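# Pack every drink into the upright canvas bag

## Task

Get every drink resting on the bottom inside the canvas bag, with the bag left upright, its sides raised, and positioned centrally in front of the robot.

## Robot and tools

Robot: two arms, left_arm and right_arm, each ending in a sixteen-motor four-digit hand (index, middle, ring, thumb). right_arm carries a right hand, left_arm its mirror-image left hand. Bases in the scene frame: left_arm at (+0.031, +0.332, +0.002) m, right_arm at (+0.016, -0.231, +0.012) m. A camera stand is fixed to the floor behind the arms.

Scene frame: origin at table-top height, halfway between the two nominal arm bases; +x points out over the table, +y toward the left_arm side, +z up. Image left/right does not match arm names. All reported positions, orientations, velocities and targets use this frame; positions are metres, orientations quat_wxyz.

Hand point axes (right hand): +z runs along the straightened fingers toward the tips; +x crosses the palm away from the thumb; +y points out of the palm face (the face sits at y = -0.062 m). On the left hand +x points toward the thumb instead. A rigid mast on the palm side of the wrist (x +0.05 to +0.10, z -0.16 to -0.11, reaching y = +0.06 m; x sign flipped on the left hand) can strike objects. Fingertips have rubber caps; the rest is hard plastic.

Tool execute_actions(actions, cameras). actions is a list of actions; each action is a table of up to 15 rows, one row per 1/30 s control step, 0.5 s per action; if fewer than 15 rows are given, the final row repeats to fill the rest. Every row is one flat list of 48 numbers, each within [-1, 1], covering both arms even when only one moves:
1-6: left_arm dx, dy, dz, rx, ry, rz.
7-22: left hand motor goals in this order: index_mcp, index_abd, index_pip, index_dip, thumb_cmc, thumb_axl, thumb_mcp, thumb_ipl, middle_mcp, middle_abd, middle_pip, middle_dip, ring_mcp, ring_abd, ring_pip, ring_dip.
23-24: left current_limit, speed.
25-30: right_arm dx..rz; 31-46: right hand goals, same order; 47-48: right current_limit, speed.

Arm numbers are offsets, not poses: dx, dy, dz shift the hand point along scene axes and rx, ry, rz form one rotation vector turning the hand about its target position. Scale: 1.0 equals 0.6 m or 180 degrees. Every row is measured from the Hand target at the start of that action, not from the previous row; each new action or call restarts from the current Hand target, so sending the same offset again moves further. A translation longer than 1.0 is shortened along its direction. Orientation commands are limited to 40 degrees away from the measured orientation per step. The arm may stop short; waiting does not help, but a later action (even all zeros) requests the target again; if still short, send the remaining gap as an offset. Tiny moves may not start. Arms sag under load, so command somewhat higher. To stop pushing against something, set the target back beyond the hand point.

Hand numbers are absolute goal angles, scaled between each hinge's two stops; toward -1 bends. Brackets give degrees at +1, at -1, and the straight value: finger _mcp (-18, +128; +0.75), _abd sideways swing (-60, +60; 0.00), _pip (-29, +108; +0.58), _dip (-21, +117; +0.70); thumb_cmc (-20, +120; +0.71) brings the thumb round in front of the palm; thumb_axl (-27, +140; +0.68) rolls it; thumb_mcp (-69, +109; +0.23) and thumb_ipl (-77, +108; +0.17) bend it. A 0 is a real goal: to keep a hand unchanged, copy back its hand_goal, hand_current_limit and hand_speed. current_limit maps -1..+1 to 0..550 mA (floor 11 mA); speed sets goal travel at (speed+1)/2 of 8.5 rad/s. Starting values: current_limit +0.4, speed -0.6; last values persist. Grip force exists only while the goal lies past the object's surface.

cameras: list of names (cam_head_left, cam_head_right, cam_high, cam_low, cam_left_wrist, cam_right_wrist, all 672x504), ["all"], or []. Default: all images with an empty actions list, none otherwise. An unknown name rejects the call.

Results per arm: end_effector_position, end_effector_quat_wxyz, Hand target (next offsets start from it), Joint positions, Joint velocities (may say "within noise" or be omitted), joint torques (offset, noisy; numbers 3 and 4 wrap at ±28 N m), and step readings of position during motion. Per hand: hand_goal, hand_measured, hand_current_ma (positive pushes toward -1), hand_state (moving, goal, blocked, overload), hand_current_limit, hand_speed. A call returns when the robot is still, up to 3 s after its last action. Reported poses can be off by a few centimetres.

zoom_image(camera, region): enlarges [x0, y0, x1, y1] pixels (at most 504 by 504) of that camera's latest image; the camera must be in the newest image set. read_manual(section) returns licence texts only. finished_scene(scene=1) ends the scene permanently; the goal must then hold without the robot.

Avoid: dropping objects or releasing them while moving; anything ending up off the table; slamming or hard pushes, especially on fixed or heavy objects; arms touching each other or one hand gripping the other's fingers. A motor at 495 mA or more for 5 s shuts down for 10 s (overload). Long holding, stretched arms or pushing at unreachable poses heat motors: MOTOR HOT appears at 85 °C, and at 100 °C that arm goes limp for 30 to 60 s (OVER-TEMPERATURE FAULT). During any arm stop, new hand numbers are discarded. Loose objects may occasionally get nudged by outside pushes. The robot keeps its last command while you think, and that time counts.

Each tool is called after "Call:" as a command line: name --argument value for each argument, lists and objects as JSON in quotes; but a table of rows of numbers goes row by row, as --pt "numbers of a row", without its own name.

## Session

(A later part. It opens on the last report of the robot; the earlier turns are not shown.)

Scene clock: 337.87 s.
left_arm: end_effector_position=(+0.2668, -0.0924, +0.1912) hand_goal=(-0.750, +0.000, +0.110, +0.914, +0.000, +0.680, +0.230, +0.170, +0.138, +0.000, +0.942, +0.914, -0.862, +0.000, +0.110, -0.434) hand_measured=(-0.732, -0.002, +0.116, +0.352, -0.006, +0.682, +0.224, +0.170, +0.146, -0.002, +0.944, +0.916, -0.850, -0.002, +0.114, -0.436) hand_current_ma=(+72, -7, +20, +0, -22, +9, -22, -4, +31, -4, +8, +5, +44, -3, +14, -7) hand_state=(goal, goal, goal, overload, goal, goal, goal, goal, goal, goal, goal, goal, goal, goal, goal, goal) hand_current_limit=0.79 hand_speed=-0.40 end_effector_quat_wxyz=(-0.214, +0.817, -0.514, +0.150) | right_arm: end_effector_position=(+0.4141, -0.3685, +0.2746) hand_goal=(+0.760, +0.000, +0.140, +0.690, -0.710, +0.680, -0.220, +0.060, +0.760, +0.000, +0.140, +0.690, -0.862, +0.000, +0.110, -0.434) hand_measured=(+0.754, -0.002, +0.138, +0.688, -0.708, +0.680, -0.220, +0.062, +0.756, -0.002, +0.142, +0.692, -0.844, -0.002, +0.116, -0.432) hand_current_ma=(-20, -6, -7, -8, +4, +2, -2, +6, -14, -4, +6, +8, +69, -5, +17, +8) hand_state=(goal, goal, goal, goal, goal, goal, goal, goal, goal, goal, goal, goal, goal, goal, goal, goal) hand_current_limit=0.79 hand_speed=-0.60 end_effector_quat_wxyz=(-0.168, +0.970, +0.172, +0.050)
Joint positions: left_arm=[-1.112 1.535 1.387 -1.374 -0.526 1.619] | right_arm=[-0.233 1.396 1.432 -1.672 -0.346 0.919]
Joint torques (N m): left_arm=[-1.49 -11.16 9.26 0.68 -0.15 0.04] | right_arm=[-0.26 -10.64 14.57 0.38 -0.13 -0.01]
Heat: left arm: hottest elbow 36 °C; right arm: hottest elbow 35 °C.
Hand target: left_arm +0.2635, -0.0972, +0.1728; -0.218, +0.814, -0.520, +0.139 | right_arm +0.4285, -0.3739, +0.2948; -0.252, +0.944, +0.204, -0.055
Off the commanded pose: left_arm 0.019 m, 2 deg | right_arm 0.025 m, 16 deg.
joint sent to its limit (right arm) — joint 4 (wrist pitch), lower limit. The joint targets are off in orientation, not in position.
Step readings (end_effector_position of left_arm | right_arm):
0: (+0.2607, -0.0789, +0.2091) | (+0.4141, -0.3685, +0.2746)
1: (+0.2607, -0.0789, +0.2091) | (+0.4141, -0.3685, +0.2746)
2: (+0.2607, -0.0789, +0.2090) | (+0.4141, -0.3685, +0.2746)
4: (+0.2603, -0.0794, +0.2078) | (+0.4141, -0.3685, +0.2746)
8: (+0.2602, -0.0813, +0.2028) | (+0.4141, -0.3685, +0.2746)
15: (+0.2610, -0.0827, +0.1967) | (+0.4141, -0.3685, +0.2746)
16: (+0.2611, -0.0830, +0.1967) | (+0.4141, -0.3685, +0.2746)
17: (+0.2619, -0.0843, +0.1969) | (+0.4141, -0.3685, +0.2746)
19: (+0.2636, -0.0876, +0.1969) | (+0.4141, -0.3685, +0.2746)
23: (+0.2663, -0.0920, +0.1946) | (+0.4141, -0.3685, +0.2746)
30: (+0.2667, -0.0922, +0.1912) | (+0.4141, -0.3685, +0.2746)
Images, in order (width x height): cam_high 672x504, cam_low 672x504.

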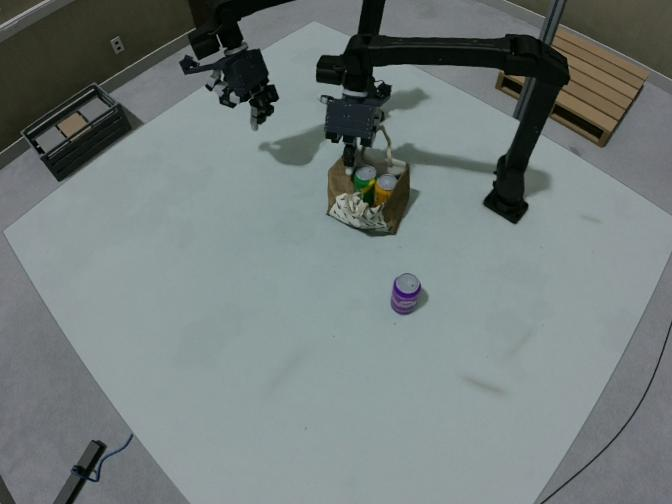

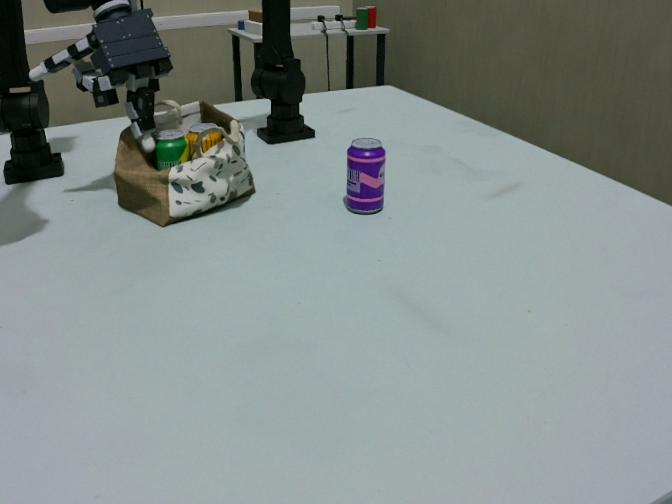

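Call:
execute_actions --actions '[[[0,0,-0.055,0,0,0,-0.75,0,0.11,0.913,0.0,0.68,0.23,0.17,0.137,0,0.942,0.913,-0.863,0,0.11,-0.435,0.79,-0.4,0,0,0,0,0,0,0.76,0,0.14,0.69,-0.71,0.68,-0.22,0.06,0.76,0,0.14,0.69,-0.863,0,0.11,-0.435,0.79,-0.6]]]' --cameras '["cam_low", "cam_high", "cam_head_right"]'

Call:
zoom_image --camera "cam_high" --region '[290, 80, 450, 240]'

Call:
zoom_image --camera "cam_low" --region '[90, 20, 290, 240]'

Scene clock: 338.93 s.
left_arm: end_effector_position=(+0.2684, -0.0921, +0.1639) hand_goal=(-0.750, +0.000, +0.110, +0.914, +0.000, +0.680, +0.230, +0.170, +0.138, +0.000, +0.942, +0.914, -0.862, +0.000, +0.110, -0.434) hand_measured=(-0.732, -0.002, +0.116, +0.352, -0.006, +0.682, +0.224, +0.170, +0.154, -0.002, +0.948, +0.914, -0.850, -0.002, +0.114, -0.436) hand_current_ma=(+72, -7, +20, +0, -22, +9, -22, -4, +60, -4, +22, +1, +44, -3, +14, -7) hand_state=(goal, goal, goal, overload, goal, goal, goal, goal, goal, goal, goal, goal, goal, goal, goal, goal) hand_current_limit=0.79 hand_speed=-0.40 end_effector_quat_wxyz=(-0.215, +0.817, -0.513, +0.154) | right_arm: end_effector_position=(+0.4141, -0.3685, +0.2746) hand_goal=(+0.760, +0.000, +0.140, +0.690, -0.710, +0.680, -0.220, +0.060, +0.760, +0.000, +0.140, +0.690, -0.862, +0.000, +0.110, -0.434) hand_measured=(+0.754, -0.002, +0.138, +0.688, -0.708, +0.680, -0.220, +0.062, +0.756, -0.002, +0.142, +0.692, -0.844, -0.002, +0.116, -0.432) hand_current_ma=(-20, -6, -7, -8, +4, +2, -2, +6, -14, -4, +6, +8, +69, -5, +17, +8) hand_state=(goal, goal, goal, goal, goal, goal, goal, goal, goal, goal, goal, goal, goal, goal, goal, goal) hand_current_limit=0.79 hand_speed=-0.60 end_effector_quat_wxyz=(-0.168, +0.970, +0.172, +0.050)
Joint positions: left_arm=[-1.112 1.544 1.325 -1.296 -0.533 1.619] | right_arm=[-0.233 1.396 1.432 -1.672 -0.346 0.919]
Joint torques (N m): left_arm=[-1.55 -10.4 8.8 1.03 0.2 0.03] | right_arm=[0.62 -10.23 14.54 0.44 -0.17 -0.07]
Heat: left arm: hottest elbow 36 °C; right arm: hottest elbow 36 °C.
Hand target: left_arm +0.2634, -0.0972, +0.1400; -0.217, +0.814, -0.520, +0.139 | right_arm +0.4285, -0.3739, +0.2948; -0.252, +0.944, +0.204, -0.055
Off the commanded pose: left_arm 0.025 m, 2 deg | right_arm 0.025 m, 16 deg.
joint sent to its limit (right arm) — joint 4 (wrist pitch), lower limit. The joint targets are off in orientation, not in position.
Step readings (end_effector_position of left_arm | right_arm):
0: (+0.2668, -0.0924, +0.1912) | (+0.4141, -0.3685, +0.2746)
1: (+0.2668, -0.0924, +0.1908) | (+0.4141, -0.3685, +0.2746)
2: (+0.2673, -0.0930, +0.1891) | (+0.4141, -0.3685, +0.2746)
4: (+0.2683, -0.0938, +0.1827) | (+0.4141, -0.3685, +0.2746)
8: (+0.2675, -0.0907, +0.1668) | (+0.4141, -0.3685, +0.2746)
15: (+0.2683, -0.0919, +0.1639) | (+0.4141, -0.3685, +0.2746)
Images, in order (width x height): cam_head_right 672x504, cam_high 672x504, cam_low 672x504.

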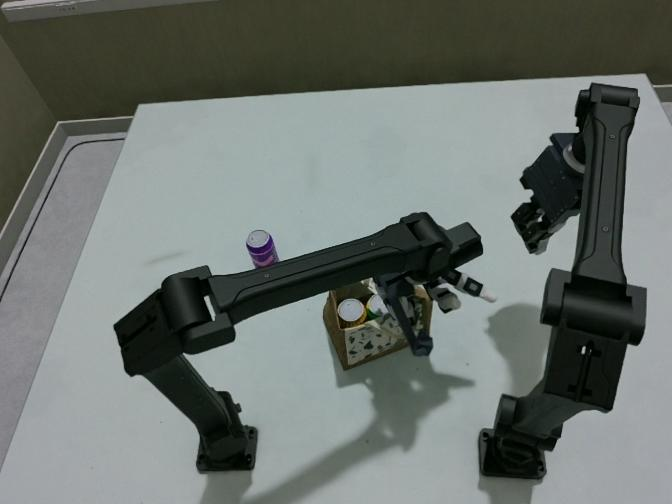

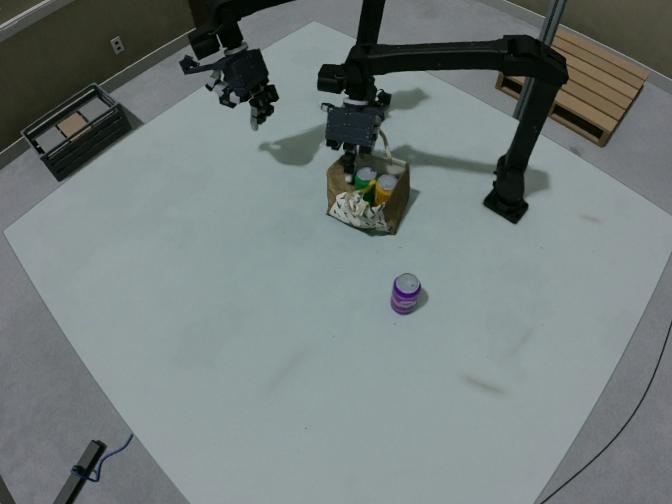

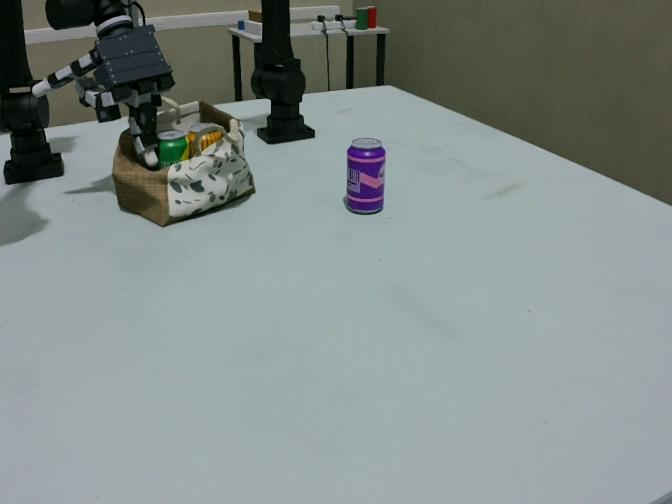

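Scaled by 3.150.

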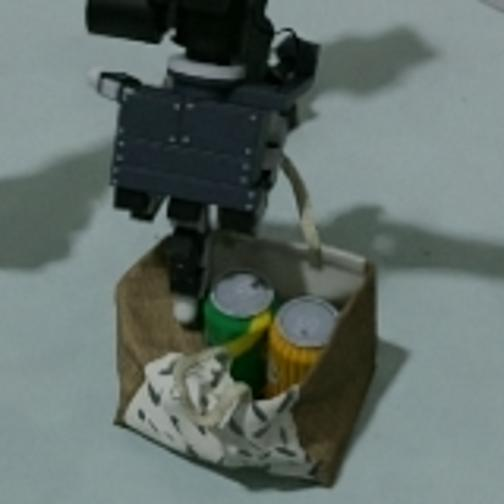

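Scaled by 2.291.

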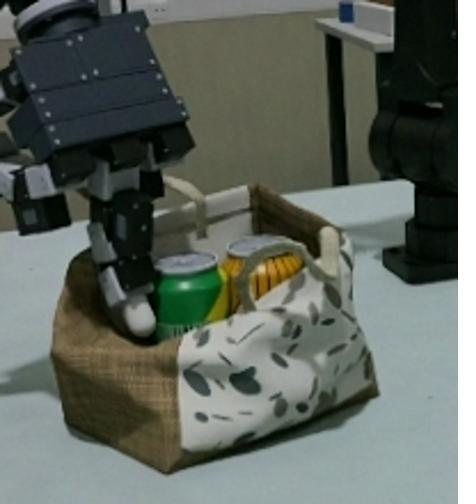

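Call:
execute_actions --actions '[[[0.067,0.03,-0.01,0,0,0,-0.75,0,0.11,0.913,0.0,0.68,0.23,0.17,0.137,0,0.942,0.913,-0.863,0,0.11,-0.435,0.79,-0.4,0,0,0,0,0,0,0.76,0,0.14,0.69,-0.71,0.68,-0.22,0.06,0.76,0,0.14,0.69,-0.863,0,0.11,-0.435,0.79,-0.6]]]' --cameras '["cam_low", "cam_high", "cam_head_right"]'

Call:
zoom_image --camera "cam_high" --region '[290, 80, 450, 240]'

Call:
zoom_image --camera "cam_low" --region '[90, 20, 290, 240]'

Scene clock: 340.20 s.
left_arm: end_effector_position=(+0.3028, -0.0788, +0.1511) hand_goal=(-0.750, +0.000, +0.110, +0.914, +0.000, +0.680, +0.230, +0.170, +0.138, +0.000, +0.942, +0.914, -0.862, +0.000, +0.110, -0.434) hand_measured=(-0.732, -0.002, +0.116, +0.352, -0.006, +0.682, +0.224, +0.170, +0.130, +0.006, +0.940, +0.914, -0.852, -0.002, +0.114, -0.436) hand_current_ma=(+72, -7, +20, +0, -22, +9, -22, -4, -30, +16, -6, +0, +41, -3, +14, -7) hand_state=(goal, goal, goal, overload, goal, goal, goal, goal, goal, goal, goal, goal, goal, goal, goal, goal) hand_current_limit=0.79 hand_speed=-0.40 end_effector_quat_wxyz=(-0.213, +0.816, -0.516, +0.150) | right_arm: end_effector_position=(+0.4141, -0.3685, +0.2746) hand_goal=(+0.760, +0.000, +0.140, +0.690, -0.710, +0.680, -0.220, +0.060, +0.760, +0.000, +0.140, +0.690, -0.862, +0.000, +0.110, -0.434) hand_measured=(+0.754, -0.002, +0.138, +0.688, -0.708, +0.680, -0.220, +0.062, +0.756, -0.002, +0.142, +0.692, -0.844, -0.002, +0.116, -0.432) hand_current_ma=(-20, -6, -7, -8, +4, +2, -2, +6, -14, -4, +6, +8, +69, -5, +17, +8) hand_state=(goal, goal, goal, goal, goal, goal, goal, goal, goal, goal, goal, goal, goal, goal, goal, goal) hand_current_limit=0.79 hand_speed=-0.60 end_effector_quat_wxyz=(-0.168, +0.970, +0.172, +0.050)
Joint positions: left_arm=[-1.03 1.561 1.31 -1.22 -0.519 1.719] | right_arm=[-0.233 1.396 1.432 -1.672 -0.346 0.919]
Joint torques (N m): left_arm=[-0.67 -11.58 9.33 0.8 -0.23 0.13] | right_arm=[-0.15 -10.64 14.39 0.43 -0.13 -0.09]
Heat: left arm: hottest elbow 36 °C; right arm: hottest elbow 36 °C.
Hand target: left_arm +0.3038, -0.0792, +0.1340; -0.218, +0.814, -0.520, +0.139 | right_arm +0.4285, -0.3739, +0.2948; -0.252, +0.944, +0.204, -0.055
Off the commanded pose: left_arm 0.017 m, 2 deg | right_arm 0.025 m, 16 deg.
joint sent to its limit (right arm) — joint 4 (wrist pitch), lower limit. The joint targets are off in orientation, not in position.
Step readings (end_effector_position of left_arm | right_arm):
0: (+0.2684, -0.0922, +0.1639) | (+0.4141, -0.3685, +0.2746)
1: (+0.2686, -0.0923, +0.1640) | (+0.4141, -0.3685, +0.2746)
2: (+0.2701, -0.0920, +0.1634) | (+0.4141, -0.3685, +0.2746)
4: (+0.2768, -0.0909, +0.1623) | (+0.4141, -0.3685, +0.2746)
8: (+0.2951, -0.0838, +0.1573) | (+0.4141, -0.3685, +0.2746)
15: (+0.3031, -0.0791, +0.1512) | (+0.4141, -0.3685, +0.2746)
Images, in order (width x height): cam_head_right 672x504, cam_high 672x504, cam_low 672x504.

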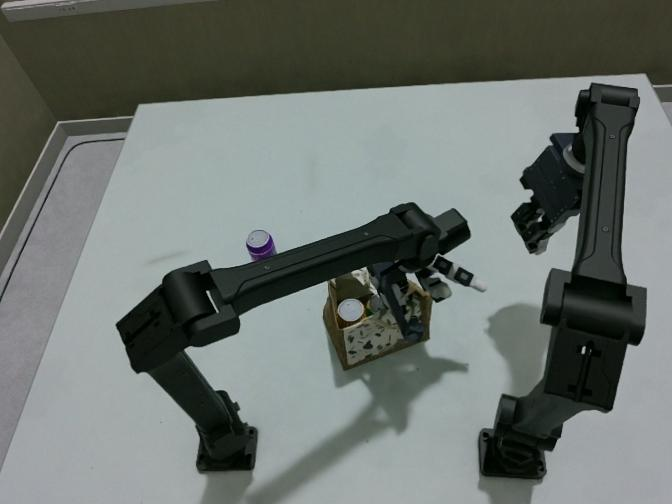

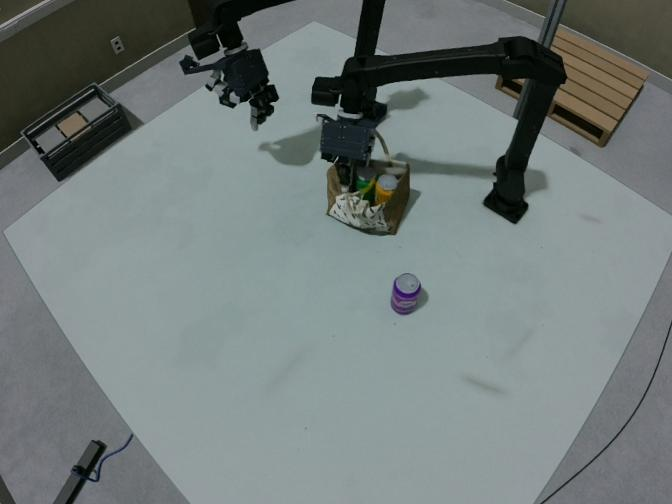

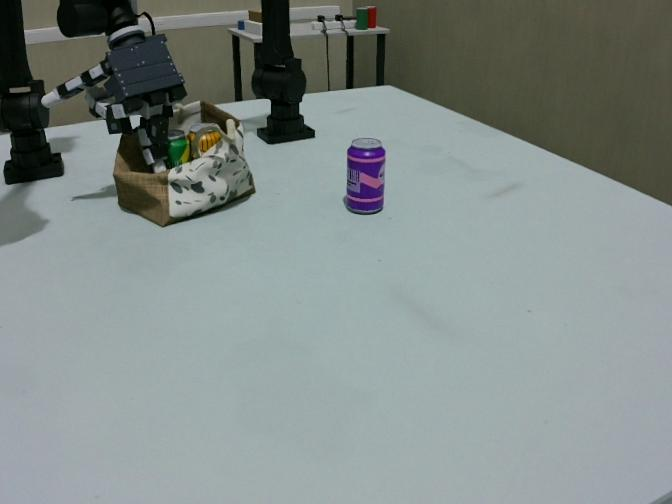

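Scaled by 3.150.

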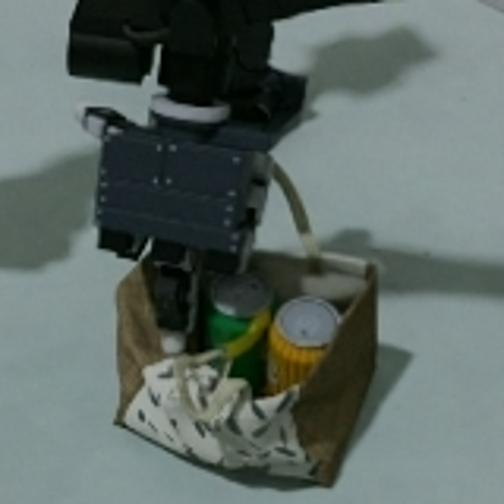

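Scaled by 2.291.

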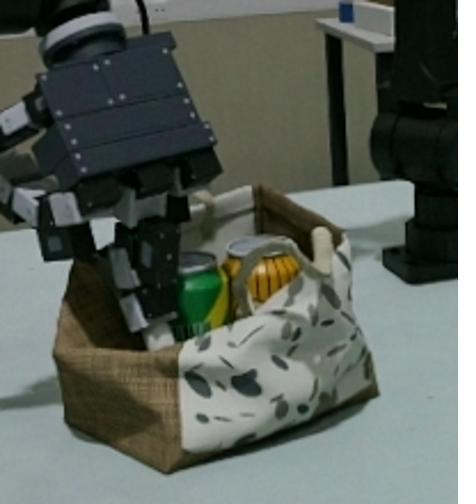

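Call:
execute_actions --actions '[[[0.067,0.025,0,0,0,0,-0.75,0,0.11,0.913,0.0,0.68,0.23,0.17,0.137,0,0.942,0.913,-0.863,0,0.11,-0.435,0.79,-0.4,0,0,0,0,0,0,0.76,0,0.14,0.69,-0.71,0.68,-0.22,0.06,0.76,0,0.14,0.69,-0.863,0,0.11,-0.435,0.79,-0.6]]]' --cameras '["cam_low", "cam_high", "cam_head_right"]'

Call:
zoom_image --camera "cam_high" --region '[290, 80, 450, 240]'

Call:
zoom_image --camera "cam_low" --region '[90, 20, 290, 240]'

Call:
zoom_image --camera "cam_head_right" --region '[300, 220, 460, 380]'

Scene clock: 341.40 s.
left_arm: end_effector_position=(+0.3265, -0.0677, +0.1482) hand_goal=(-0.750, +0.000, +0.110, +0.914, +0.000, +0.680, +0.230, +0.170, +0.138, +0.000, +0.942, +0.914, -0.862, +0.000, +0.110, -0.434) hand_measured=(-0.732, -0.002, +0.116, +0.352, -0.006, +0.682, +0.224, +0.170, +0.068, +0.016, +0.902, +0.894, -0.852, -0.002, +0.114, -0.436) hand_current_ma=(+72, -7, +20, +0, -22, +9, -22, -4, -320, +51, -158, -72, +37, -3, +14, -7) hand_state=(goal, goal, goal, overload, goal, goal, goal, goal, blocked, goal, blocked, goal, goal, goal, goal, goal) hand_current_limit=0.79 hand_speed=-0.40 end_effector_quat_wxyz=(-0.205, +0.812, -0.526, +0.147) | right_arm: end_effector_position=(+0.4141, -0.3685, +0.2746) hand_goal=(+0.760, +0.000, +0.140, +0.690, -0.710, +0.680, -0.220, +0.060, +0.760, +0.000, +0.140, +0.690, -0.862, +0.000, +0.110, -0.434) hand_measured=(+0.754, -0.002, +0.138, +0.688, -0.708, +0.680, -0.220, +0.062, +0.756, -0.002, +0.142, +0.692, -0.844, -0.002, +0.116, -0.432) hand_current_ma=(-20, -6, -7, -8, +4, +2, -2, +6, -14, -4, +6, +8, +69, -5, +17, +8) hand_state=(goal, goal, goal, goal, goal, goal, goal, goal, goal, goal, goal, goal, goal, goal, goal, goal) hand_current_limit=0.79 hand_speed=-0.60 end_effector_quat_wxyz=(-0.168, +0.970, +0.172, +0.050)
Joint positions: left_arm=[-0.966 1.568 1.31 -1.172 -0.493 1.814] | right_arm=[-0.233 1.396 1.432 -1.672 -0.346 0.919]
Joint torques (N m): left_arm=[1.26 -10.81 11.12 0.81 -0.97 0.18] | right_arm=[0.26 -11.16 14.54 0.38 -0.15 -0.06]
Heat: left arm: hottest elbow 36 °C; right arm: hottest elbow 36 °C.
Hand target: left_arm +0.3440, -0.0642, +0.1340; -0.218, +0.814, -0.520, +0.139 | right_arm +0.4285, -0.3739, +0.2948; -0.252, +0.944, +0.204, -0.055
Off the commanded pose: left_arm 0.023 m, 2 deg | right_arm 0.025 m, 16 deg.
joint sent to its limit (right arm) — joint 4 (wrist pitch), lower limit. The joint targets are off in orientation, not in position.
Step readings (end_effector_position of left_arm | right_arm):
0: (+0.3027, -0.0788, +0.1511) | (+0.4141, -0.3685, +0.2746)
1: (+0.3028, -0.0788, +0.1511) | (+0.4141, -0.3685, +0.2746)
2: (+0.3037, -0.0787, +0.1511) | (+0.4141, -0.3685, +0.2746)
4: (+0.3073, -0.0775, +0.1508) | (+0.4141, -0.3685, +0.2746)
8: (+0.3216, -0.0708, +0.1491) | (+0.4141, -0.3685, +0.2746)
15: (+0.3266, -0.0679, +0.1486) | (+0.4141, -0.3685, +0.2746)
Images, in order (width x height): cam_head_right 672x504, cam_high 672x504, cam_low 672x504.

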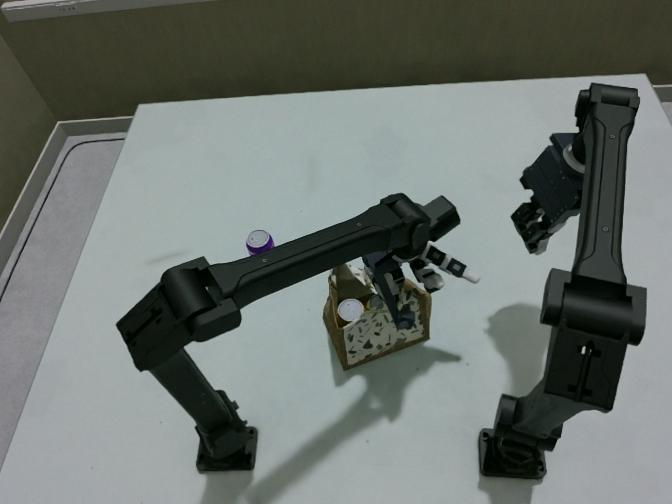

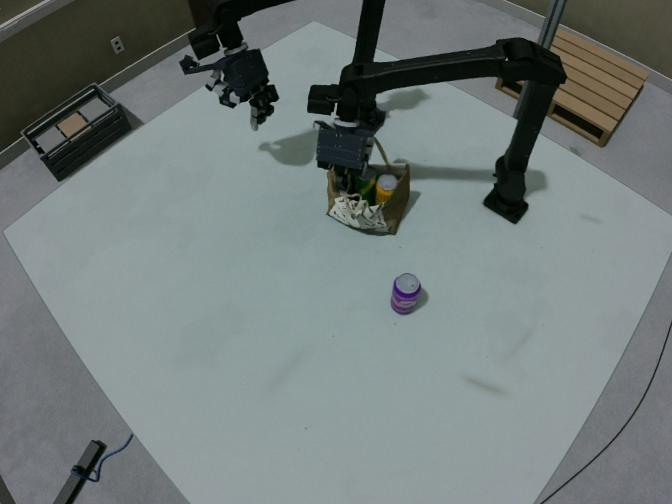

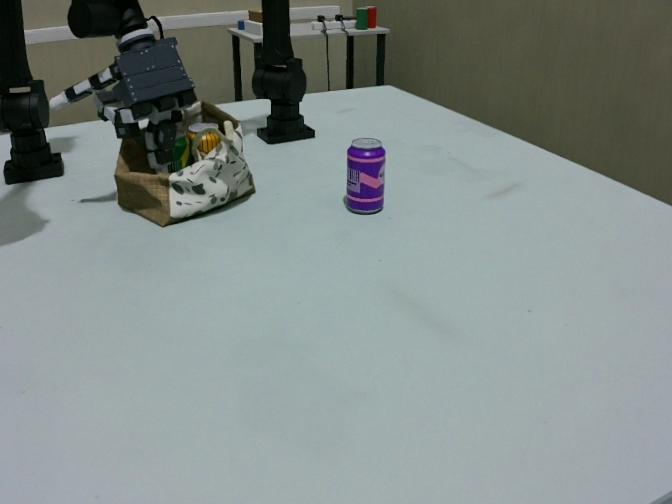

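Scaled by 3.150.

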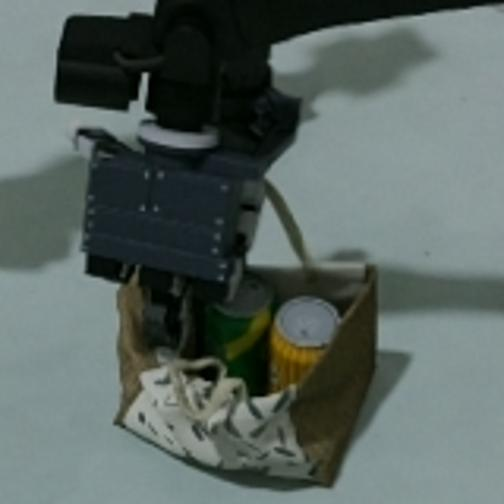

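Scaled by 2.291.

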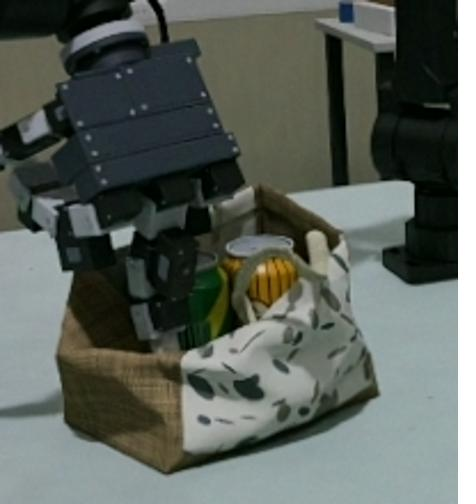

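Scaled by 3.150.

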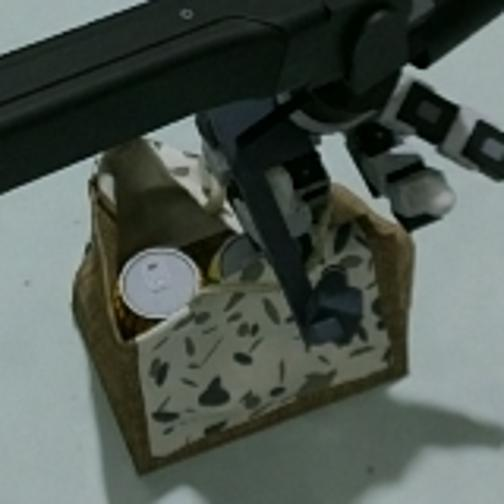

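Call:
execute_actions --actions '[[[0,0,0.1,0,0,0,-0.75,0,0.11,0.913,0.0,0.68,0.23,0.17,0.137,0,0.942,0.913,-0.863,0,0.11,-0.435,0.79,-0.4,0,0,0,0,0,0,0.76,0,0.14,0.69,-0.71,0.68,-0.22,0.06,0.76,0,0.14,0.69,-0.863,0,0.11,-0.435,0.79,-0.6]],[[0.01,0,0.09,0,0,0,-0.75,0,0.11,0.913,0.0,0.68,0.23,0.17,0.137,0,0.942,0.913,-0.863,0,0.11,-0.435,0.79,-0.4,0,0,0,0,0,0,0.76,0,0.14,0.69,-0.71,0.68,-0.22,0.06,0.76,0,0.14,0.69,-0.863,0,0.11,-0.435,0.79,-0.6]]]' --cameras '["cam_low", "cam_high", "cam_head_right", "cam_left_wrist"]'

Call:
zoom_image --camera "cam_high" --region '[290, 80, 450, 240]'

Call:
zoom_image --camera "cam_low" --region '[90, 20, 290, 240]'

Call:
zoom_image --camera "cam_head_right" --region '[300, 220, 460, 380]'

Scene clock: 343.43 s.
left_arm: end_effector_position=(+0.3391, -0.0594, +0.2336) hand_goal=(-0.750, +0.000, +0.110, +0.914, +0.000, +0.680, +0.230, +0.170, +0.138, +0.000, +0.942, +0.914, -0.862, +0.000, +0.110, -0.434) hand_measured=(-0.732, -0.002, +0.116, +0.352, -0.006, +0.682, +0.224, +0.170, +0.136, +0.002, +0.938, +0.910, -0.852, -0.002, +0.114, -0.436) hand_current_ma=(+72, -6, +20, +0, -21, +9, -22, -4, -7, +6, -13, -11, +38, -3, +14, -7) hand_state=(goal, goal, goal, overload, goal, goal, goal, goal, goal, goal, goal, goal, goal, goal, goal, goal) hand_current_limit=0.79 hand_speed=-0.40 end_effector_quat_wxyz=(-0.220, +0.813, -0.524, +0.129) | right_arm: end_effector_position=(+0.4141, -0.3685, +0.2746) hand_goal=(+0.760, +0.000, +0.140, +0.690, -0.710, +0.680, -0.220, +0.060, +0.760, +0.000, +0.140, +0.690, -0.862, +0.000, +0.110, -0.434) hand_measured=(+0.754, -0.002, +0.138, +0.688, -0.708, +0.680, -0.220, +0.062, +0.756, -0.002, +0.142, +0.692, -0.844, -0.002, +0.116, -0.432) hand_current_ma=(-20, -6, -7, -8, +4, +2, -2, +6, -14, -4, +6, +8, +69, -5, +17, +8) hand_state=(goal, goal, goal, goal, goal, goal, goal, goal, goal, goal, goal, goal, goal, goal, goal, goal) hand_current_limit=0.79 hand_speed=-0.60 end_effector_quat_wxyz=(-0.168, +0.970, +0.172, +0.050)
Joint positions: left_arm=[-0.941 1.567 1.539 -1.439 -0.506 1.826] | right_arm=[-0.233 1.396 1.432 -1.672 -0.346 0.919]
Joint torques (N m): left_arm=[0.03 -13.92 14.45 -0.18 -0.34 0.2] | right_arm=[0.03 -10.99 14.75 0.39 -0.13 -0.07]
Heat: left arm: hottest elbow 36 °C; right arm: hottest elbow 36 °C.
Hand target: left_arm +0.3500, -0.0641, +0.2479; -0.218, +0.814, -0.520, +0.139 | right_arm +0.4285, -0.3739, +0.2948; -0.252, +0.944, +0.204, -0.055
Off the commanded pose: left_arm 0.019 m, 1 deg | right_arm 0.025 m, 16 deg.
joint sent to its limit (right arm) — joint 4 (wrist pitch), lower limit. The joint targets are off in orientation, not in position.
Step readings (end_effector_position of left_arm | right_arm):
0: (+0.3265, -0.0677, +0.1482) | (+0.4141, -0.3685, +0.2746)
1: (+0.3264, -0.0676, +0.1482) | (+0.4141, -0.3685, +0.2746)
2: (+0.3256, -0.0667, +0.1490) | (+0.4141, -0.3685, +0.2746)
4: (+0.3233, -0.0633, +0.1539) | (+0.4141, -0.3685, +0.2746)
8: (+0.3253, -0.0603, +0.1681) | (+0.4141, -0.3685, +0.2746)
15: (+0.3322, -0.0579, +0.1785) | (+0.4141, -0.3685, +0.2746)
16: (+0.3325, -0.0572, +0.1791) | (+0.4141, -0.3685, +0.2746)
17: (+0.3318, -0.0557, +0.1812) | (+0.4141, -0.3685, +0.2746)
19: (+0.3305, -0.0530, +0.1902) | (+0.4141, -0.3685, +0.2746)
23: (+0.3372, -0.0587, +0.2181) | (+0.4141, -0.3685, +0.2746)
30: (+0.3401, -0.0607, +0.2338) | (+0.4141, -0.3685, +0.2746)
Images, in order (width x height): cam_head_right 672x504, cam_high 672x504, cam_low 672x504, cam_left_wrist 672x504.

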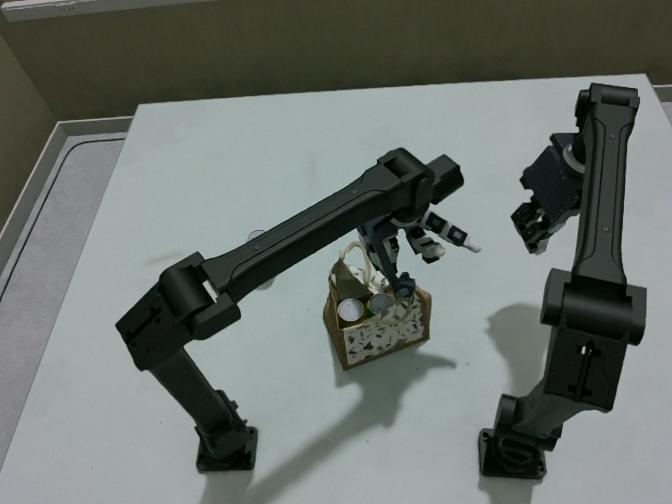

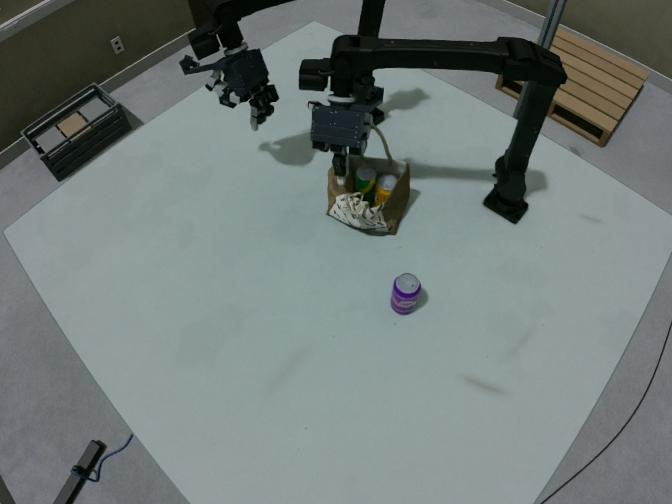

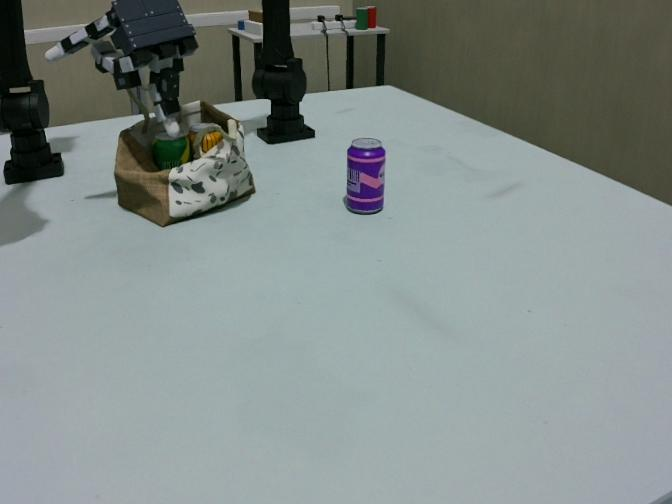

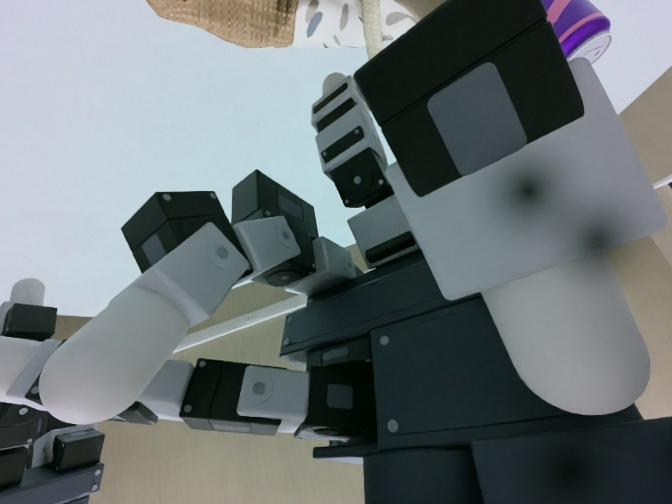

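Scaled by 3.150.

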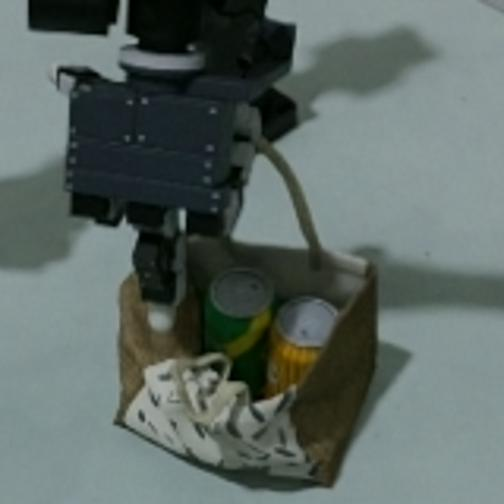

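Scaled by 2.291.

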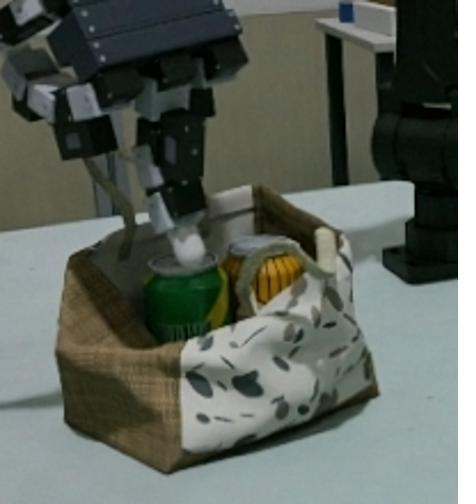

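Scaled by 3.150.

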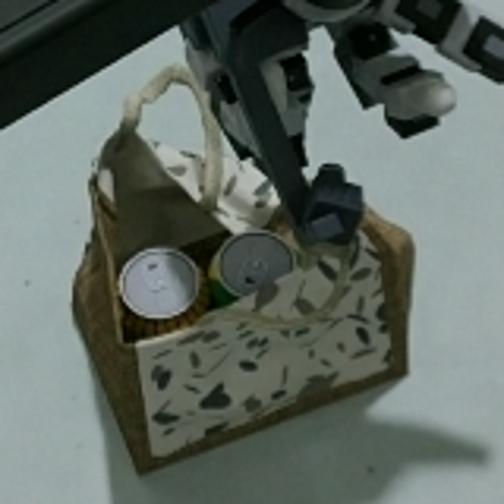

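Call:
execute_actions --actions '[[[0.045,0.06,0.06,0,0,0.01,-0.75,0,0.11,0.913,0.0,0.68,0.23,0.17,0.137,0,0.942,0.913,-0.863,0,0.11,-0.435,0.79,-0.4,0,0,0,0,0,0,0.76,0,0.14,0.69,-0.71,0.68,-0.22,0.06,0.76,0,0.14,0.69,-0.863,0,0.11,-0.435,0.79,-0.6]],[[0.045,0.075,0,0,0,0.01,-0.75,0,0.11,0.913,0.0,0.68,0.23,0.17,0.137,0,0.942,0.913,-0.863,0,0.11,-0.435,0.79,-0.4,0,0,0,0,0,0,0.76,0,0.14,0.69,-0.71,0.68,-0.22,0.06,0.76,0,0.14,0.69,-0.863,0,0.11,-0.435,0.79,-0.6]],[[0.045,0.075,0,0,0,0.01,-0.75,0,0.11,0.913,0.0,0.68,0.23,0.17,0.137,0,0.942,0.913,-0.863,0,0.11,-0.435,0.79,-0.4,0,0,0,0,0,0,0.76,0,0.14,0.69,-0.71,0.68,-0.22,0.06,0.76,0,0.14,0.69,-0.863,0,0.11,-0.435,0.79,-0.6]]]' --cameras '["cam_low", "cam_high", "cam_head_right", "cam_head_left"]'

Call:
zoom_image --camera "cam_head_left" --region '[290, 220, 430, 380]'

Call:
zoom_image --camera "cam_head_right" --region '[300, 220, 460, 380]'

Scene clock: 345.80 s.
left_arm: end_effector_position=(+0.4341, +0.0634, +0.2831) hand_goal=(-0.750, +0.000, +0.110, +0.914, +0.000, +0.680, +0.230, +0.170, +0.138, +0.000, +0.942, +0.914, -0.862, +0.000, +0.110, -0.434) hand_measured=(-0.732, -0.002, +0.116, +0.352, -0.006, +0.682, +0.224, +0.170, +0.138, +0.002, +0.938, +0.910, -0.852, -0.002, +0.114, -0.436) hand_current_ma=(+72, -6, +20, +0, -19, +9, -22, -4, -2, +6, -11, -10, +38, -3, +14, -7) hand_state=(goal, goal, goal, overload, goal, goal, goal, goal, goal, goal, goal, goal, goal, goal, goal, goal) hand_current_limit=0.79 hand_speed=-0.40 end_effector_quat_wxyz=(-0.226, +0.841, -0.475, +0.124) | right_arm: end_effector_position=(+0.4141, -0.3685, +0.2746) hand_goal=(+0.760, +0.000, +0.140, +0.690, -0.710, +0.680, -0.220, +0.060, +0.760, +0.000, +0.140, +0.690, -0.862, +0.000, +0.110, -0.434) hand_measured=(+0.754, -0.002, +0.138, +0.688, -0.708, +0.680, -0.220, +0.062, +0.756, -0.002, +0.142, +0.692, -0.844, -0.002, +0.116, -0.432) hand_current_ma=(-20, -6, -7, -8, +4, +2, -2, +6, -14, -4, +6, +8, +69, -5, +17, +8) hand_state=(goal, goal, goal, goal, goal, goal, goal, goal, goal, goal, goal, goal, goal, goal, goal, goal) hand_current_limit=0.79 hand_speed=-0.60 end_effector_quat_wxyz=(-0.168, +0.970, +0.172, +0.050)
Joint positions: left_arm=[-0.615 1.499 1.586 -1.426 -0.47 2.064] | right_arm=[-0.233 1.396 1.432 -1.672 -0.346 0.919]
Joint torques (N m): left_arm=[-1.32 -14.56 9.81 0.84 -0.12 0.18] | right_arm=[0.09 -10.99 14.46 0.38 -0.12 -0.11]
Heat: left arm: hottest elbow 36 °C; right arm: hottest elbow 37 °C.
Hand target: left_arm +0.4310, +0.0618, +0.2840; -0.224, +0.838, -0.481, +0.129 | right_arm +0.4285, -0.3739, +0.2948; -0.252, +0.944, +0.204, -0.055
Off the commanded pose: left_arm 0.004 m, 1 deg | right_arm 0.025 m, 16 deg.
joint sent to its limit (right arm) — joint 4 (wrist pitch), lower limit. The joint targets are off in orientation, not in position.
Step readings (end_effector_position of left_arm | right_arm):
0: (+0.3391, -0.0594, +0.2336) | (+0.4141, -0.3685, +0.2746)
1: (+0.3391, -0.0591, +0.2338) | (+0.4141, -0.3685, +0.2746)
2: (+0.3393, -0.0576, +0.2344) | (+0.4141, -0.3685, +0.2746)
4: (+0.3426, -0.0508, +0.2376) | (+0.4141, -0.3685, +0.2746)
8: (+0.3609, -0.0327, +0.2492) | (+0.4141, -0.3685, +0.2746)
15: (+0.3744, -0.0204, +0.2637) | (+0.4141, -0.3685, +0.2746)
16: (+0.3741, -0.0204, +0.2640) | (+0.4141, -0.3685, +0.2746)
17: (+0.3750, -0.0188, +0.2641) | (+0.4141, -0.3685, +0.2746)
19: (+0.3772, -0.0150, +0.2653) | (+0.4141, -0.3685, +0.2746)
23: (+0.3930, +0.0031, +0.2720) | (+0.4141, -0.3685, +0.2746)
30: (+0.4043, +0.0209, +0.2798) | (+0.4141, -0.3685, +0.2746)
31: (+0.4041, +0.0206, +0.2798) | (+0.4141, -0.3685, +0.2746)
32: (+0.4055, +0.0216, +0.2798) | (+0.4141, -0.3685, +0.2746)
34: (+0.4092, +0.0243, +0.2797) | (+0.4141, -0.3685, +0.2746)
38: (+0.4235, +0.0452, +0.2806) | (+0.4141, -0.3685, +0.2746)
45: (+0.4345, +0.0634, +0.2832) | (+0.4141, -0.3685, +0.2746)
Images, in order (width x height): cam_head_left 672x504, cam_head_right 672x504, cam_high 672x504, cam_low 672x504.

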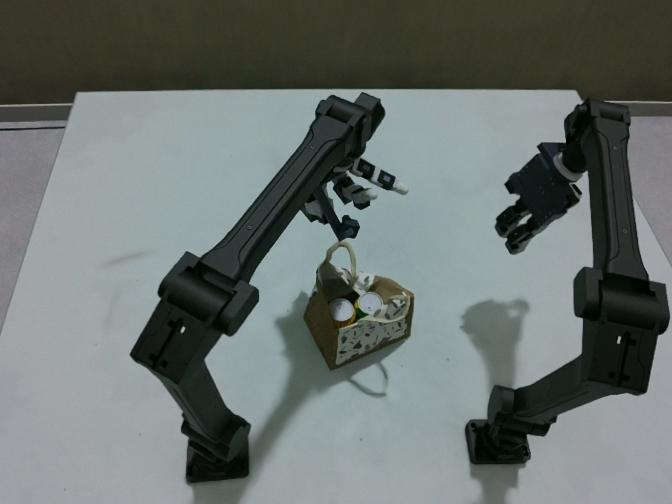

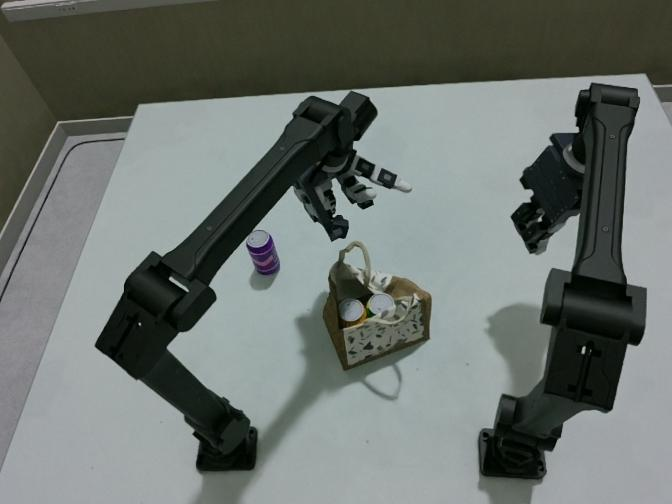

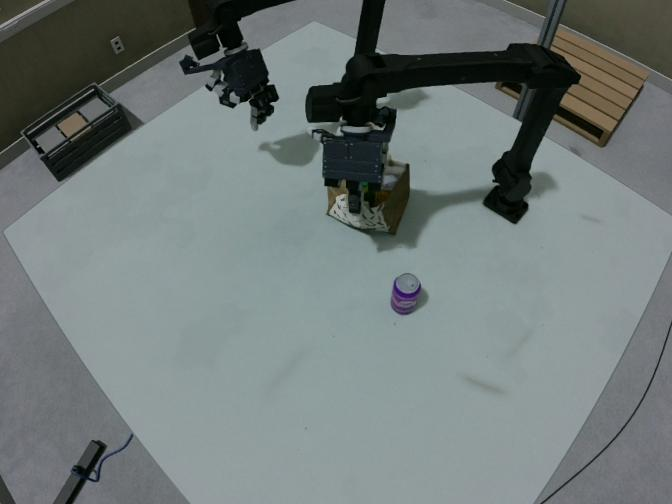

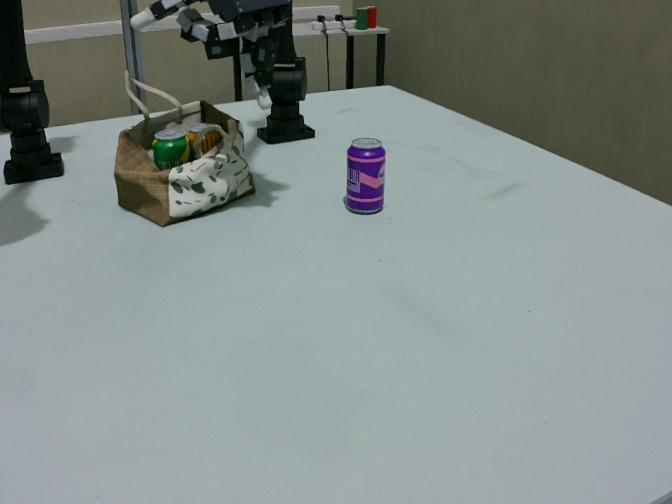

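Scaled by 3.150.

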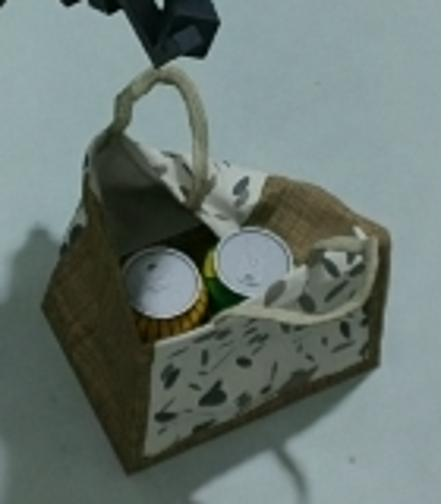

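Scaled by 3.150.

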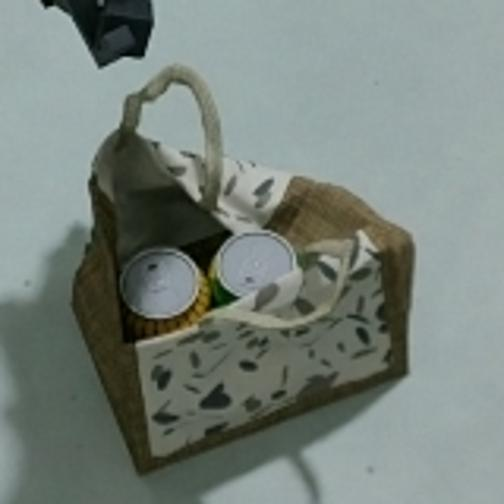

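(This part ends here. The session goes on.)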